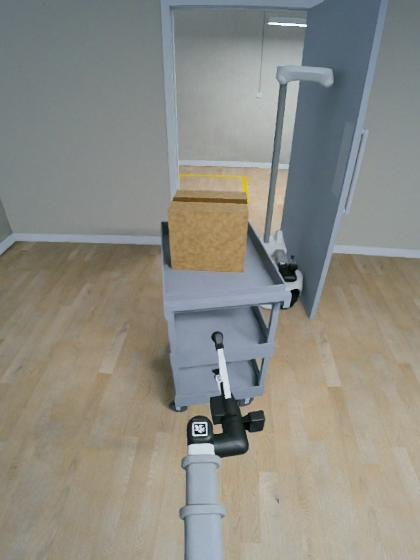

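move --blocking false --r2 '{"base":{"translate_m":0.14,"strafe_m":-0.02},"joints":{"arm_m":0.385},"pace":"slow"}'

wait --seconds 3

move --blocking false --r2 '{"joints":{"gripper_m":-0.035}}'

wait --seconds 4

move --blocking false --r2 '{"base":{"translate_m":0.25},"pace":"slow"}'

wait --seconds 5 --cameras '["r2_head_camera"]'

Scene clock: 536.70 s.
move: r2 moving
r1: as last shown
r1.lidar_m: 0.80 0.32 0.25 - 0.25 0.25 0.53 1.24 1.14 2.73 0.65 0.50
r1.motor_effort: lift_m=+19(20) arm_m=+4(4) wheel_0=+1(2) wheel_1=+8(8) wheel_2=-1(1)
r1.servo_current: wrist_yaw_rad=39(72) wrist_pitch_rad=33(46) wrist_roll_rad=65(65) gripper_m=39(46)
r1.contact_limits: translate_m 1
r1.wrist_depth_mm: - 134 - - 382 228 175 / - 122 135 - 387 230 177 / - 124 157 - 397 245 177 / 108 135 208 - 397 234 179 / 213 - - - 368 236 180 / 1008 1229 194 1160 191 234 181 / 759 750 759 153 370 210 180
r2.base_odometry: x=-1.751 y=-0.632 heading=-2.548
r2.turned_by_wheels: +0.000
r2.turned_by_imu: +0.001
r2.base_tilt: forward=-0.6 right=+0.1
r2.lidar_m: 0.85 3.01 2.39 2.36 2.54 3.10 3.04 3.06 2.44 2.36 2.61 0.92
r2.base_status: translate_m moving; strafe_m moving
r2.joint_positions: lift_m=+0.645 arm_m=+0.262 wrist_yaw_rad=+0.083 wrist_pitch_rad=-0.002 wrist_roll_rad=+1.570 gripper_m=+0.130
r2.joint_status: arm_m moving
r2.measured_speeds: translate_m=+0.049 strafe_m=-0.006 rotate_rad=+0.004 lift_m=+0.000 arm_m=+0.049 wrist_yaw_rad=+0.000 wrist_pitch_rad=+0.000 wrist_roll_rad=+0.000
r2.motor_effort: lift_m=+14(14) arm_m=+11(12) wheel_0=+6(7) wheel_1=+6(6) wheel_2=-11(11)
r2.servo_current: wrist_yaw_rad=39(52) wrist_pitch_rad=46(46) wrist_roll_rad=33(52) gripper_m=59(59)
r2.hand_pose: x=+0.7280 y=-0.0632 z=+0.8241 quat_wxyz=(+0.707, +0.706, +0.029, +0.030) (m; r2's base frame)
r2.wrist_depth_mm: - 1921 - 449 - 591 455 / - - - 452 - 640 449 / - - 661 455 - - 452 / - - 668 452 - - 452 / - - 707 452 - - 452 / - - 217 459 480 452 452 / - - - - 459 1576 1025
pictures: none

Scene clock: 538.90 s.
earlier move: r2 done
r1.base_odometry: x=-1.983 y=-0.307 heading=-2.382
r1.turned_by_wheels: +0.000
r1.turned_by_imu: +0.000
r1.base_tilt: forward=-1.6 right=+1.2
r1.lidar_m: 0.77 0.31 0.25 - 0.25 0.25 0.54 1.25 1.11 2.73 0.65 0.48
r1.base_status: not commanded
r1.joint_positions: lift_m=+0.124 arm_m=+0.000 wrist_yaw_rad=+3.196 wrist_pitch_rad=+0.002 wrist_roll_rad=+0.000 gripper_m=+0.056
r1.joint_status: not commanded
r1.measured_speeds: all 0
r1.motor_effort: lift_m=+19(20) arm_m=+4(4) wheel_0=+1(2) wheel_1=+8(8) wheel_2=-1(1)
r1.servo_current: wrist_yaw_rad=59(72) wrist_pitch_rad=33(52) wrist_roll_rad=26(65) gripper_m=46(46)
r1.contact_limits: translate_m 1
r1.hand_pose: x=-0.1218 y=+0.0715 z=+0.3019 quat_wxyz=(-0.027, -0.001, +0.000, +1.000) (m; r1's base frame)
r1.wrist_depth_mm: - 134 - - 379 228 175 / - 122 135 - 387 230 176 / - 124 158 - 392 245 177 / 108 135 207 - 397 235 179 / 213 - - - 368 235 180 / 1008 1229 194 1160 191 236 180 / 750 750 768 153 370 211 179
r2.base_odometry: x=-1.867 y=-0.688 heading=-2.548
r2.turned_by_wheels: +0.000
r2.turned_by_imu: +0.000
r2.base_tilt: forward=-0.7 right=+0.1
r2.lidar_m: 0.74 2.83 2.38 2.35 2.55 3.21 3.17 3.06 2.44 2.40 2.60 0.82
r2.base_status: done
r2.joint_positions: lift_m=+0.645 arm_m=+0.385 wrist_yaw_rad=+0.080 wrist_pitch_rad=-0.002 wrist_roll_rad=+1.570 gripper_m=+0.130
r2.joint_status: all done
r2.measured_speeds: all 0
r2.motor_effort: lift_m=+14(14) arm_m=+10(14) wheel_0=+7(10) wheel_1=+5(7) wheel_2=-11(12)
r2.servo_current: wrist_yaw_rad=52(59) wrist_pitch_rad=46(52) wrist_roll_rad=46(52) gripper_m=52(59)
r2.hand_pose: x=+0.8500 y=-0.0641 z=+0.8241 quat_wxyz=(+0.707, +0.706, +0.028, +0.029) (m; r2's base frame)
r2.wrist_depth_mm: - - 154 213 211 1160 - / - - 153 212 211 1205 - / - 421 156 212 - 750 - / - 430 154 211 - 798 - / - 449 154 211 211 - - / - 214 153 212 195 - - / - - 153 - - 1983 -
wait: 2.20 of 3 s (r2 has come to rest)
pictures: none

Scene clock: 539.40 s.
move: r2 moving
r1: as last shown
r1.lidar_m: 0.83 0.31 0.25 - 0.25 0.25 0.54 1.24 1.12 2.73 0.65 0.48
r1.servo_current: wrist_yaw_rad=46(78) wrist_pitch_rad=33(52) wrist_roll_rad=52(59) gripper_m=39(46)
r1.contact_limits: translate_m 1
r1.wrist_depth_mm: - 134 - - 384 228 175 / - 122 134 - 387 229 176 / - 124 158 - 394 245 178 / 108 135 207 - 397 234 179 / 213 - - - 366 236 180 / 1008 1229 193 1205 191 236 180 / 759 778 741 153 368 210 180
r2.base_odometry: x=-1.867 y=-0.688 heading=-2.548
r2.turned_by_wheels: +0.000
r2.turned_by_imu: +0.000
r2.base_tilt: forward=-0.7 right=+0.0
r2.lidar_m: 0.74 2.90 2.39 2.37 2.53 3.21 3.19 3.04 2.43 2.37 2.60 0.82
r2.base_status: not commanded
r2.joint_positions: lift_m=+0.645 arm_m=+0.385 wrist_yaw_rad=+0.080 wrist_pitch_rad=-0.002 wrist_roll_rad=+1.570 gripper_m=+0.117
r2.joint_status: gripper_m moving
r2.measured_speeds: translate_m=+0.000 strafe_m=+0.000 rotate_rad=+0.000 lift_m=+0.000 arm_m=+0.000 wrist_yaw_rad=+0.000 wrist_pitch_rad=-0.002 wrist_roll_rad=+0.000
r2.motor_effort: lift_m=+14(14) arm_m=+9(10) wheel_0=+6(7) wheel_1=+4(5) wheel_2=-10(11)
r2.servo_current: wrist_yaw_rad=52(59) wrist_pitch_rad=33(46) wrist_roll_rad=46(52) gripper_m=111(117)
r2.hand_pose: x=+0.8501 y=-0.0641 z=+0.8242 quat_wxyz=(+0.707, +0.706, +0.028, +0.029) (m; r2's base frame)
r2.wrist_depth_mm: - - 153 212 211 1182 - / - - 153 212 211 1182 - / - 421 153 211 211 809 - / - 433 153 211 211 798 - / - 445 153 211 211 768 - / - 455 153 211 196 - - / - - 153 - - 1756 -
pictures: none

Scene clock: 541.47 s.
earlier move: r2 done
r1.base_odometry: x=-1.983 y=-0.307 heading=-2.382
r1.turned_by_wheels: +0.000
r1.turned_by_imu: +0.000
r1.base_tilt: forward=-1.6 right=+1.2
r1.lidar_m: 0.83 0.33 0.25 - 0.25 0.25 0.53 1.25 1.12 2.75 0.67 0.51
r1.base_status: not commanded
r1.joint_positions: lift_m=+0.124 arm_m=+0.000 wrist_yaw_rad=+3.196 wrist_pitch_rad=+0.002 wrist_roll_rad=+0.000 gripper_m=+0.056
r1.joint_status: not commanded
r1.measured_speeds: all 0
r1.motor_effort: lift_m=+19(20) arm_m=+4(4) wheel_0=+1(2) wheel_1=+7(8) wheel_2=-1(1)
r1.servo_current: wrist_yaw_rad=52(78) wrist_pitch_rad=39(52) wrist_roll_rad=33(72) gripper_m=39(52)
r1.contact_limits: translate_m 1
r1.hand_pose: x=-0.1218 y=+0.0715 z=+0.3019 quat_wxyz=(-0.027, -0.001, +0.000, +1.000) (m; r1's base frame)
r1.wrist_depth_mm: - 134 - - 384 229 175 / - 122 134 - 389 230 176 / - 124 158 - 397 246 177 / 108 135 208 - 397 234 180 / 213 - - - 366 236 180 / 991 1205 193 1160 191 236 180 / 750 759 759 153 373 211 180
r2.base_odometry: x=-1.867 y=-0.688 heading=-2.549
r2.turned_by_wheels: +0.000
r2.turned_by_imu: +0.000
r2.base_tilt: forward=-0.7 right=+0.0
r2.lidar_m: 0.73 2.86 2.39 2.36 2.53 3.19 3.17 3.08 2.44 2.39 2.60 0.81
r2.base_status: not commanded
r2.joint_positions: lift_m=+0.645 arm_m=+0.385 wrist_yaw_rad=+0.080 wrist_pitch_rad=-0.003 wrist_roll_rad=+1.570 gripper_m=-0.032
r2.joint_status: all done
r2.measured_speeds: all 0
r2.motor_effort: lift_m=+14(14) arm_m=-3(10) wheel_0=+2(7) wheel_1=+1(5) wheel_2=-3(11)
r2.servo_current: wrist_yaw_rad=33(59) wrist_pitch_rad=46(46) wrist_roll_rad=46(59) gripper_m=254(501)
r2.hand_pose: x=+0.8504 y=-0.0641 z=+0.8243 quat_wxyz=(+0.707, +0.706, +0.027, +0.029) (m; r2's base frame)
r2.wrist_depth_mm: - 1205 136 195 - 1182 - / - - 136 195 - 732 - / - 399 136 195 - 788 - / - 410 136 196 - 798 - / - 427 136 196 196 798 - / - 172 136 196 175 158 - / 133 459 127 - - 1756 -
wait: 2.07 of 4 s (r2 has come to rest)
pictures: none

Scene clock: 541.97 s.
move: r2 moving
r1: as last shown
r1.base_tilt: forward=-1.6 right=+1.3
r1.lidar_m: 0.78 0.31 0.25 - 0.25 0.25 0.50 1.26 1.12 2.73 0.65 0.49
r1.motor_effort: lift_m=+19(20) arm_m=+4(4) wheel_0=+2(2) wheel_1=+8(8) wheel_2=-1(1)
r1.servo_current: wrist_yaw_rad=39(65) wrist_pitch_rad=46(46) wrist_roll_rad=65(65) gripper_m=39(46)
r1.contact_limits: translate_m 1
r1.wrist_depth_mm: - 134 - - 384 228 175 / - 122 135 - 387 230 176 / - 124 158 - 394 245 177 / 109 135 207 - 397 234 179 / 213 - - - 366 234 180 / 1008 1229 193 1160 191 236 180 / 750 750 750 153 373 211 180
r2.base_odometry: x=-1.877 y=-0.695 heading=-2.548
r2.turned_by_wheels: +0.000
r2.turned_by_imu: +0.000
r2.base_tilt: forward=-0.7 right=+0.1
r2.lidar_m: 0.74 2.86 2.40 2.35 2.55 3.25 3.19 3.06 2.44 2.39 2.60 0.81
r2.base_status: translate_m moving
r2.joint_positions: lift_m=+0.645 arm_m=+0.385 wrist_yaw_rad=+0.080 wrist_pitch_rad=-0.003 wrist_roll_rad=+1.570 gripper_m=-0.033
r2.joint_status: not commanded
r2.measured_speeds: translate_m=+0.050 strafe_m=+0.000 rotate_rad=-0.002 lift_m=+0.000 arm_m=+0.000 wrist_yaw_rad=+0.000 wrist_pitch_rad=+0.000 wrist_roll_rad=+0.000
r2.motor_effort: lift_m=+14(14) arm_m=-2(4) wheel_0=+10(10) wheel_1=+8(8) wheel_2=-15(15)
r2.servo_current: wrist_yaw_rad=46(52) wrist_pitch_rad=39(46) wrist_roll_rad=39(52) gripper_m=202(254)
r2.hand_pose: x=+0.8504 y=-0.0641 z=+0.8243 quat_wxyz=(+0.707, +0.706, +0.027, +0.029) (m; r2's base frame)
r2.wrist_depth_mm: - - 136 196 - 1205 - / - - 136 196 - 778 - / - 397 136 195 - 798 - / - 410 136 195 - 798 - / - 421 136 195 - 788 - / - 170 135 195 175 158 - / 137 455 122 - - 1708 -
pictures: none

Scene clock: 545.23 s.
earlier move: r2 done
r1.base_odometry: x=-1.983 y=-0.307 heading=-2.382
r1.turned_by_wheels: +0.000
r1.turned_by_imu: +0.000
r1.base_tilt: forward=-1.6 right=+1.3
r1.lidar_m: 0.65 0.33 0.25 - 0.25 0.25 0.53 1.26 1.13 2.74 0.27 0.29
r1.base_status: not commanded
r1.joint_positions: lift_m=+0.124 arm_m=+0.000 wrist_yaw_rad=+3.196 wrist_pitch_rad=+0.002 wrist_roll_rad=+0.000 gripper_m=+0.056
r1.joint_status: not commanded
r1.measured_speeds: all 0
r1.motor_effort: lift_m=+19(20) arm_m=+4(4) wheel_0=+1(2) wheel_1=+7(8) wheel_2=-1(1)
r1.servo_current: wrist_yaw_rad=59(72) wrist_pitch_rad=39(52) wrist_roll_rad=39(72) gripper_m=46(52)
r1.contact_limits: translate_m 1
r1.hand_pose: x=-0.1218 y=+0.0715 z=+0.3019 quat_wxyz=(-0.027, -0.001, +0.000, +1.000) (m; r1's base frame)
r1.wrist_depth_mm: - 134 - - 379 227 175 / - 122 134 - 387 229 176 / - 124 158 - 397 244 178 / 108 135 208 - 394 235 179 / 213 - - - 368 235 180 / 1008 1205 194 1160 191 236 180 / 750 750 759 153 370 211 180
r2.base_odometry: x=-2.074 y=-0.828 heading=-2.550
r2.turned_by_wheels: -0.002
r2.turned_by_imu: -0.004
r2.base_tilt: forward=-0.7 right=+0.0
r2.lidar_m: 0.75 2.61 2.37 2.34 2.52 3.47 3.43 3.13 2.46 2.42 2.61 0.75
r2.base_status: done
r2.joint_positions: lift_m=+0.645 arm_m=+0.385 wrist_yaw_rad=+0.071 wrist_pitch_rad=-0.003 wrist_roll_rad=+1.570 gripper_m=-0.033
r2.joint_status: not commanded
r2.measured_speeds: all 0
r2.motor_effort: lift_m=+14(14) arm_m=+3(4) wheel_0=-5(11) wheel_1=+1(9) wheel_2=-14(18)
r2.servo_current: wrist_yaw_rad=59(72) wrist_pitch_rad=39(46) wrist_roll_rad=52(59) gripper_m=202(254)
r2.hand_pose: x=+0.8498 y=-0.0667 z=+0.8243 quat_wxyz=(+0.707, +0.706, +0.024, +0.026) (m; r2's base frame)
r2.wrist_depth_mm: - 1025 124 182 1008 - - / 1060 - 126 184 - 768 - / 399 389 129 187 187 768 - / - 407 131 190 190 788 - / - 430 132 193 192 798 - / - 168 135 196 183 159 - / - - 135 - - 1708 -
wait: 3.27 of 5 s (r2 has come to rest)
pictures: r2_head_camera
Images, in order (width x height): r2_head_camera 420x560.

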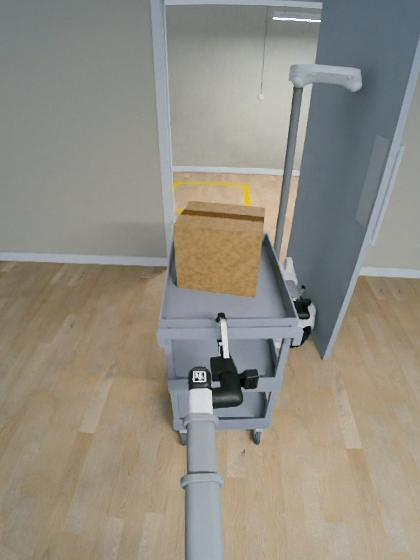

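move --blocking false --r2 '{"base":{"strafe_m":-0.12},"joints":{"wrist_yaw_rad":0.25},"speeds":{"wrist_yaw_rad":0.1},"pace":"slow"}'

wait --seconds 4 --cameras '["r2_head_camera","r1_head_right_camera"]'

Scene clock: 558.40 s.
move: r2 moving
r1: as last shown
r1.lidar_m: 0.66 0.33 0.25 - 0.25 0.25 0.54 1.25 1.13 2.73 0.28 0.28
r1.motor_effort: lift_m=+20(20) arm_m=+4(4) wheel_0=+1(2) wheel_1=+7(8) wheel_2=-1(1)
r1.servo_current: wrist_yaw_rad=46(59) wrist_pitch_rad=39(46) wrist_roll_rad=59(65) gripper_m=39(46)
r1.contact_limits: translate_m 1
r1.wrist_depth_mm: - 134 - - 384 228 175 / - 122 135 - 387 231 176 / - 124 157 - 392 246 177 / 109 135 207 - 397 235 179 / 213 - - - 366 235 180 / 1025 1205 194 1182 191 236 180 / 750 750 759 153 370 210 180
r2.base_odometry: x=-2.082 y=-0.816 heading=-2.551
r2.turned_by_wheels: -0.001
r2.turned_by_imu: +0.000
r2.base_tilt: forward=-0.7 right=+0.1
r2.lidar_m: 0.75 2.63 2.39 2.32 2.53 3.46 3.43 3.08 2.45 2.39 2.62 0.78
r2.base_status: strafe_m moving
r2.joint_positions: lift_m=+0.645 arm_m=+0.385 wrist_yaw_rad=+0.102 wrist_pitch_rad=-0.003 wrist_roll_rad=+1.570 gripper_m=-0.033
r2.joint_status: wrist_yaw_rad moving
r2.measured_speeds: translate_m=-0.001 strafe_m=-0.057 rotate_rad=+0.003 lift_m=+0.000 arm_m=+0.000 wrist_yaw_rad=+0.130 wrist_pitch_rad=+0.000 wrist_roll_rad=+0.000
r2.motor_effort: lift_m=+14(14) arm_m=+4(4) wheel_0=+4(9) wheel_1=-9(11) wheel_2=-4(13)
r2.servo_current: wrist_yaw_rad=124(195) wrist_pitch_rad=46(46) wrist_roll_rad=52(52) gripper_m=202(208)
r2.hand_pose: x=+0.8517 y=-0.0577 z=+0.8243 quat_wxyz=(+0.706, +0.706, +0.035, +0.037) (m; r2's base frame)
r2.wrist_depth_mm: - 1008 121 177 178 - - / 1756 433 123 180 181 732 - / 402 392 126 184 185 778 - / - 410 128 188 189 798 - / - 439 131 192 191 - - / - 168 134 195 174 159 - / 135 - 135 - - 1708 -
pictures: none

Scene clock: 560.27 s.
earlier move: r2 done
r1.base_odometry: x=-1.983 y=-0.307 heading=-2.382
r1.turned_by_wheels: +0.000
r1.turned_by_imu: +0.000
r1.base_tilt: forward=-1.6 right=+1.3
r1.lidar_m: 0.56 0.32 0.25 - 0.25 0.25 0.55 1.27 1.13 2.73 0.26 0.27
r1.base_status: not commanded
r1.joint_positions: lift_m=+0.124 arm_m=+0.000 wrist_yaw_rad=+3.196 wrist_pitch_rad=+0.002 wrist_roll_rad=+0.000 gripper_m=+0.056
r1.joint_status: not commanded
r1.measured_speeds: all 0
r1.motor_effort: lift_m=+19(20) arm_m=+4(4) wheel_0=+1(2) wheel_1=+8(8) wheel_2=-1(1)
r1.servo_current: wrist_yaw_rad=46(72) wrist_pitch_rad=33(52) wrist_roll_rad=46(65) gripper_m=46(46)
r1.contact_limits: translate_m 1
r1.hand_pose: x=-0.1218 y=+0.0715 z=+0.3019 quat_wxyz=(-0.027, -0.001, +0.000, +1.000) (m; r1's base frame)
r1.wrist_depth_mm: - 134 - - 382 228 174 / - 122 134 - 387 229 176 / - 124 158 - 394 246 177 / 108 135 208 - 399 234 179 / 213 - - - 364 236 180 / 1008 1229 194 1182 191 236 180 / 750 750 759 153 370 211 179
r2.base_odometry: x=-2.141 y=-0.728 heading=-2.549
r2.turned_by_wheels: +0.001
r2.turned_by_imu: +0.002
r2.base_tilt: forward=-0.7 right=+0.0
r2.lidar_m: 0.75 2.60 2.48 2.45 2.68 3.47 3.43 2.97 2.33 2.27 2.50 0.82
r2.base_status: done
r2.joint_positions: lift_m=+0.645 arm_m=+0.385 wrist_yaw_rad=+0.251 wrist_pitch_rad=-0.003 wrist_roll_rad=+1.570 gripper_m=-0.033
r2.joint_status: all done
r2.measured_speeds: all 0
r2.motor_effort: lift_m=+14(14) arm_m=+4(4) wheel_0=+8(16) wheel_1=-1(11) wheel_2=+0(13)
r2.servo_current: wrist_yaw_rad=46(195) wrist_pitch_rad=39(46) wrist_roll_rad=52(59) gripper_m=202(208)
r2.hand_pose: x=+0.8570 y=-0.0131 z=+0.8243 quat_wxyz=(+0.702, +0.701, +0.087, +0.089) (m; r2's base frame)
r2.wrist_depth_mm: - - 113 166 - 707 - / 368 370 116 172 174 732 - / - 387 124 178 178 759 - / - 415 124 185 185 788 - / - 452 128 191 191 - - / - 172 134 199 182 159 - / 145 - 136 - - 1708 -
wait: 1.87 of 4 s (r2 has come to rest)
pictures: r1_head_right_camera, r2_head_camera
Images, in order (width x height): r1_head_right_camera 420x672, r2_head_camera 420x560.

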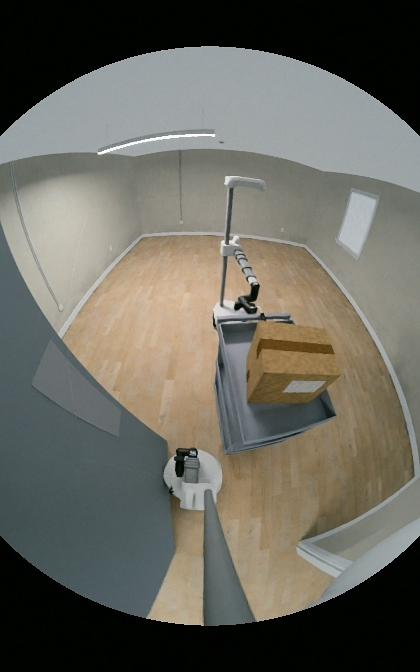

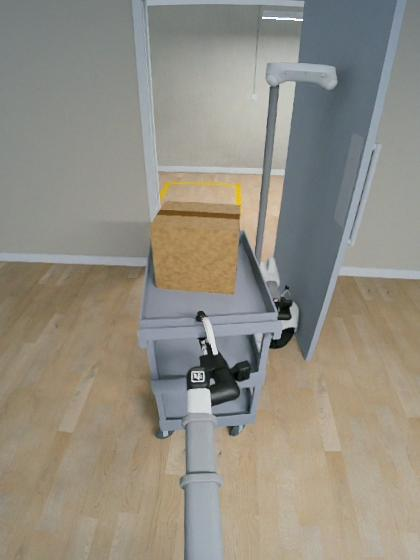

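move --blocking false --r2 '{"base":{"translate_m":0.3,"strafe_m":0.05},"pace":"slow"}'

wait --seconds 5 --cameras '["r2_head_camera","r1_head_right_camera"]'

Scene clock: 564.50 s.
move: r2 moving
r1: as last shown
r1.lidar_m: 0.55 0.34 0.25 - 0.25 0.25 0.55 1.23 1.12 2.72 0.26 0.27
r1.motor_effort: lift_m=+20(20) arm_m=+4(4) wheel_0=+1(1) wheel_1=+8(8) wheel_2=-1(1)
r1.servo_current: wrist_yaw_rad=46(65) wrist_pitch_rad=39(46) wrist_roll_rad=39(78) gripper_m=39(46)
r1.contact_limits: translate_m 1
r1.wrist_depth_mm: - 135 - - 382 228 175 / - 122 134 - 387 229 177 / - 124 157 - 394 246 177 / 108 135 206 - 397 233 179 / 212 - - - 368 235 180 / 1008 1205 193 1182 191 236 180 / 750 750 741 153 373 211 180
r2.base_odometry: x=-2.150 y=-0.737 heading=-2.550
r2.turned_by_wheels: +0.000
r2.turned_by_imu: +0.000
r2.base_tilt: forward=-0.7 right=+0.1
r2.lidar_m: 0.76 2.54 2.48 2.42 2.62 3.50 3.45 2.95 2.35 2.29 2.50 0.79
r2.base_status: translate_m moving; strafe_m moving
r2.joint_positions: lift_m=+0.645 arm_m=+0.385 wrist_yaw_rad=+0.250 wrist_pitch_rad=-0.003 wrist_roll_rad=+1.570 gripper_m=-0.033
r2.joint_status: not commanded
r2.measured_speeds: translate_m=+0.048 strafe_m=+0.008 rotate_rad=-0.003 lift_m=+0.000 arm_m=+0.000 wrist_yaw_rad=-0.012 wrist_pitch_rad=+0.000 wrist_roll_rad=+0.000
r2.motor_effort: lift_m=+14(14) arm_m=+4(4) wheel_0=+8(12) wheel_1=+9(9) wheel_2=-16(16)
r2.servo_current: wrist_yaw_rad=46(52) wrist_pitch_rad=39(46) wrist_roll_rad=59(59) gripper_m=195(202)
r2.hand_pose: x=+0.8569 y=-0.0133 z=+0.8243 quat_wxyz=(+0.702, +0.701, +0.087, +0.089) (m; r2's base frame)
r2.wrist_depth_mm: - - 113 167 169 661 - / 375 370 116 173 175 741 - / 389 379 121 178 179 759 - / - 415 124 185 185 778 - / - 452 128 190 190 - - / - 171 133 198 183 159 - / 135 - 135 - 138 1708 -
pictures: none

Scene clock: 568.30 s.
earlier move: r2 done
r1.base_odometry: x=-1.983 y=-0.307 heading=-2.382
r1.turned_by_wheels: +0.000
r1.turned_by_imu: -0.001
r1.base_tilt: forward=-1.6 right=+1.3
r1.lidar_m: 1.17 0.33 0.25 - 0.25 0.25 0.52 1.27 0.25 0.25 0.25 0.27
r1.base_status: not commanded
r1.joint_positions: lift_m=+0.124 arm_m=+0.000 wrist_yaw_rad=+3.196 wrist_pitch_rad=+0.002 wrist_roll_rad=+0.000 gripper_m=+0.056
r1.joint_status: not commanded
r1.measured_speeds: all 0
r1.motor_effort: lift_m=+19(20) arm_m=+4(4) wheel_0=+0(3) wheel_1=+1(8) wheel_2=+1(11)
r1.servo_current: wrist_yaw_rad=52(72) wrist_pitch_rad=46(59) wrist_roll_rad=39(78) gripper_m=46(52)
r1.contact_limits: translate_m 1
r1.hand_pose: x=-0.1218 y=+0.0715 z=+0.3019 quat_wxyz=(-0.027, -0.001, +0.000, +1.000) (m; r1's base frame)
r1.wrist_depth_mm: - 134 - - 382 228 175 / - 122 134 - 389 230 176 / - 124 158 - 392 246 178 / 109 135 208 - 397 235 179 / 213 - - - 364 236 180 / 991 1205 194 1182 191 236 180 / 759 759 750 153 370 210 180
r2.base_odometry: x=-2.362 y=-0.937 heading=-2.550
r2.turned_by_wheels: +0.000
r2.turned_by_imu: +0.004
r2.base_tilt: forward=-0.6 right=+0.1
r2.lidar_m: 0.74 2.31 2.40 2.37 2.57 3.75 3.77 3.08 2.43 2.37 2.58 0.75
r2.base_status: done
r2.joint_positions: lift_m=+0.645 arm_m=+0.385 wrist_yaw_rad=+0.243 wrist_pitch_rad=-0.003 wrist_roll_rad=+1.570 gripper_m=-0.033
r2.joint_status: not commanded
r2.measured_speeds: all 0
r2.motor_effort: lift_m=+14(14) arm_m=+4(4) wheel_0=+3(12) wheel_1=+5(12) wheel_2=-9(21)
r2.servo_current: wrist_yaw_rad=52(65) wrist_pitch_rad=46(52) wrist_roll_rad=52(65) gripper_m=176(202)
r2.hand_pose: x=+0.8568 y=-0.0155 z=+0.8243 quat_wxyz=(+0.702, +0.702, +0.085, +0.087) (m; r2's base frame)
r2.wrist_depth_mm: - 347 105 158 - 715 - / 1430 353 109 164 164 723 - / 1537 375 115 173 176 759 - / 1618 415 119 180 182 788 - / - 455 125 189 187 - - / - 167 132 199 183 161 - / - - 135 - - 1708 -
wait: 3.80 of 5 s (r2 has come to rest)
pictures: r1_head_right_camera, r2_head_camera
Images, in order (width x height): r1_head_right_camera 420x672, r2_head_camera 420x560.

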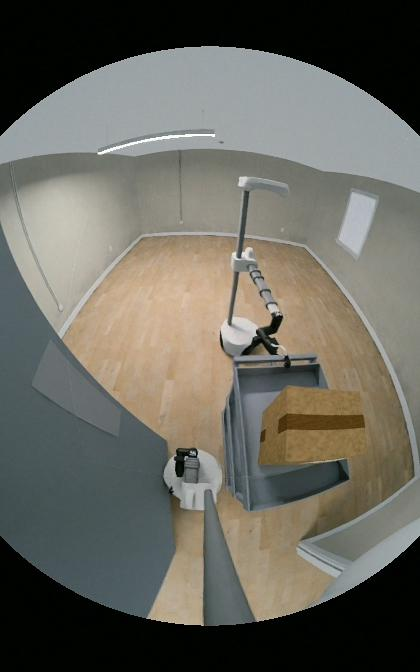

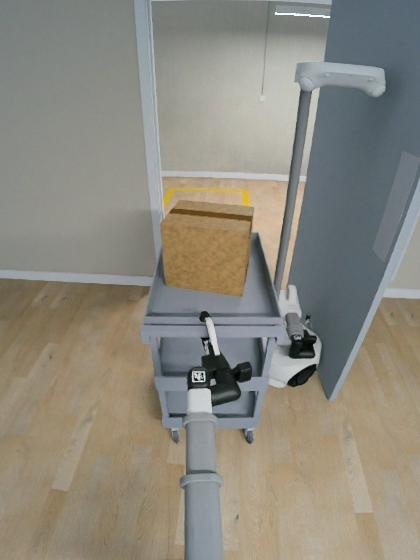

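move --blocking false --r2 '{"base":{"translate_m":0.2,"strafe_m":-0.03},"joints":{"wrist_yaw_rad":0.35},"speeds":{"wrist_yaw_rad":0.06},"pace":"slow"}'

wait --seconds 5 --cameras '["r2_head_camera","r1_head_right_camera"]'

Scene clock: 576.23 s.
move: r2 moving
r1: as last shown
r1.turned_by_imu: +0.000
r1.lidar_m: 1.17 0.33 0.25 - 0.25 0.25 0.56 1.22 0.25 0.25 0.25 0.31
r1.motor_effort: lift_m=+19(20) arm_m=+4(4) wheel_0=+0(1) wheel_1=+2(2) wheel_2=+1(1)
r1.servo_current: wrist_yaw_rad=59(78) wrist_pitch_rad=46(52) wrist_roll_rad=46(59) gripper_m=33(46)
r1.contact_limits: translate_m 1
r1.wrist_depth_mm: - 134 - - 382 228 175 / - 122 134 - 384 230 176 / - 124 158 - 394 245 177 / 108 135 208 - 392 235 179 / 213 - - - 364 235 180 / 1025 1205 193 1160 191 236 180 / 759 759 759 153 368 210 180
r2.base_odometry: x=-2.373 y=-0.942 heading=-2.550
r2.turned_by_wheels: +0.000
r2.turned_by_imu: +0.000
r2.base_tilt: forward=-0.7 right=+0.1
r2.lidar_m: 0.74 2.27 2.40 2.34 2.57 3.77 3.76 3.05 2.41 2.38 2.57 0.79
r2.base_status: translate_m moving; strafe_m moving
r2.joint_positions: lift_m=+0.645 arm_m=+0.385 wrist_yaw_rad=+0.260 wrist_pitch_rad=-0.003 wrist_roll_rad=+1.570 gripper_m=-0.033
r2.joint_status: wrist_yaw_rad moving
r2.measured_speeds: translate_m=+0.048 strafe_m=-0.007 rotate_rad=-0.004 lift_m=+0.000 arm_m=+0.000 wrist_yaw_rad=+0.059 wrist_pitch_rad=+0.000 wrist_roll_rad=+0.000
r2.motor_effort: lift_m=+14(14) arm_m=+4(4) wheel_0=+5(11) wheel_1=+5(7) wheel_2=-13(15)
r2.servo_current: wrist_yaw_rad=72(111) wrist_pitch_rad=39(46) wrist_roll_rad=46(59) gripper_m=176(182)
r2.hand_pose: x=+0.8571 y=-0.0104 z=+0.8243 quat_wxyz=(+0.701, +0.701, +0.091, +0.093) (m; r2's base frame)
r2.wrist_depth_mm: - 103 103 155 - 699 - / 1366 351 110 163 162 732 - / 1464 375 113 171 - 759 - / - 415 119 179 181 798 - / - 455 124 189 187 - - / - 167 131 199 182 163 - / - - 134 - - 1708 -
pictures: none

Scene clock: 579.03 s.
earlier move: r2 done
r1.base_odometry: x=-1.983 y=-0.307 heading=-2.382
r1.turned_by_wheels: +0.000
r1.turned_by_imu: +0.000
r1.base_tilt: forward=-1.6 right=+1.3
r1.lidar_m: 1.00 0.33 0.25 - 0.25 0.26 0.53 0.37 0.25 0.25 0.25 0.30
r1.base_status: not commanded
r1.joint_positions: lift_m=+0.124 arm_m=+0.000 wrist_yaw_rad=+3.196 wrist_pitch_rad=+0.002 wrist_roll_rad=+0.000 gripper_m=+0.056
r1.joint_status: not commanded
r1.measured_speeds: all 0
r1.motor_effort: lift_m=+20(20) arm_m=+4(4) wheel_0=+0(1) wheel_1=+2(2) wheel_2=+1(1)
r1.servo_current: wrist_yaw_rad=65(78) wrist_pitch_rad=46(52) wrist_roll_rad=65(72) gripper_m=39(46)
r1.contact_limits: translate_m 1
r1.hand_pose: x=-0.1218 y=+0.0715 z=+0.3019 quat_wxyz=(-0.027, -0.001, +0.000, +1.000) (m; r1's base frame)
r1.wrist_depth_mm: - 134 - - 384 227 174 / - 121 134 - 389 230 176 / - 124 157 - 392 245 177 / 109 135 208 - 397 234 179 / 213 - - - 366 234 180 / 1008 1205 195 1160 191 235 180 / 759 750 759 153 370 210 180
r2.base_odometry: x=-2.544 y=-1.024 heading=-2.549
r2.turned_by_wheels: +0.001
r2.turned_by_imu: +0.002
r2.base_tilt: forward=-0.6 right=+0.1
r2.lidar_m: 0.74 0.83 2.40 2.37 2.56 3.87 3.97 3.05 2.42 2.37 2.45 0.78
r2.base_status: done
r2.joint_positions: lift_m=+0.645 arm_m=+0.385 wrist_yaw_rad=+0.348 wrist_pitch_rad=-0.003 wrist_roll_rad=+1.570 gripper_m=-0.033
r2.joint_status: all done
r2.measured_speeds: all 0
r2.motor_effort: lift_m=+14(14) arm_m=+3(4) wheel_0=+9(12) wheel_1=+5(9) wheel_2=-3(15)
r2.servo_current: wrist_yaw_rad=39(124) wrist_pitch_rad=39(46) wrist_roll_rad=33(59) gripper_m=176(182)
r2.hand_pose: x=+0.8568 y=+0.0161 z=+0.8243 quat_wxyz=(+0.697, +0.696, +0.121, +0.123) (m; r2's base frame)
r2.wrist_depth_mm: 338 - 146 146 146 668 - / - 355 - 154 - 715 - / - 389 105 164 164 759 - / - 436 113 176 - - - / - 480 119 188 186 - - / - 167 130 202 182 162 459 / - - 125 - - 1756 -
wait: 2.80 of 5 s (r2 has come to rest)
pictures: r1_head_right_camera, r2_head_camera
Images, in order (width x height): r1_head_right_camera 420x672, r2_head_camera 420x560.

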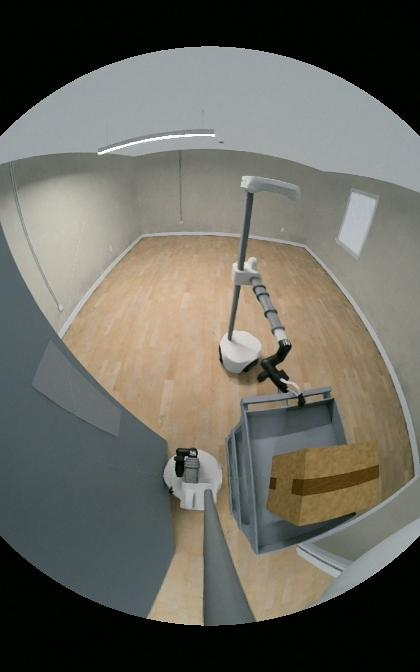

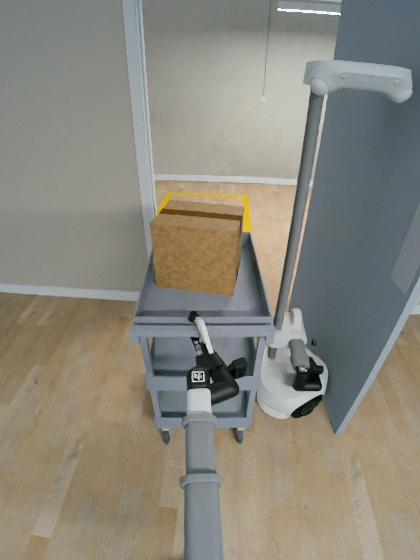

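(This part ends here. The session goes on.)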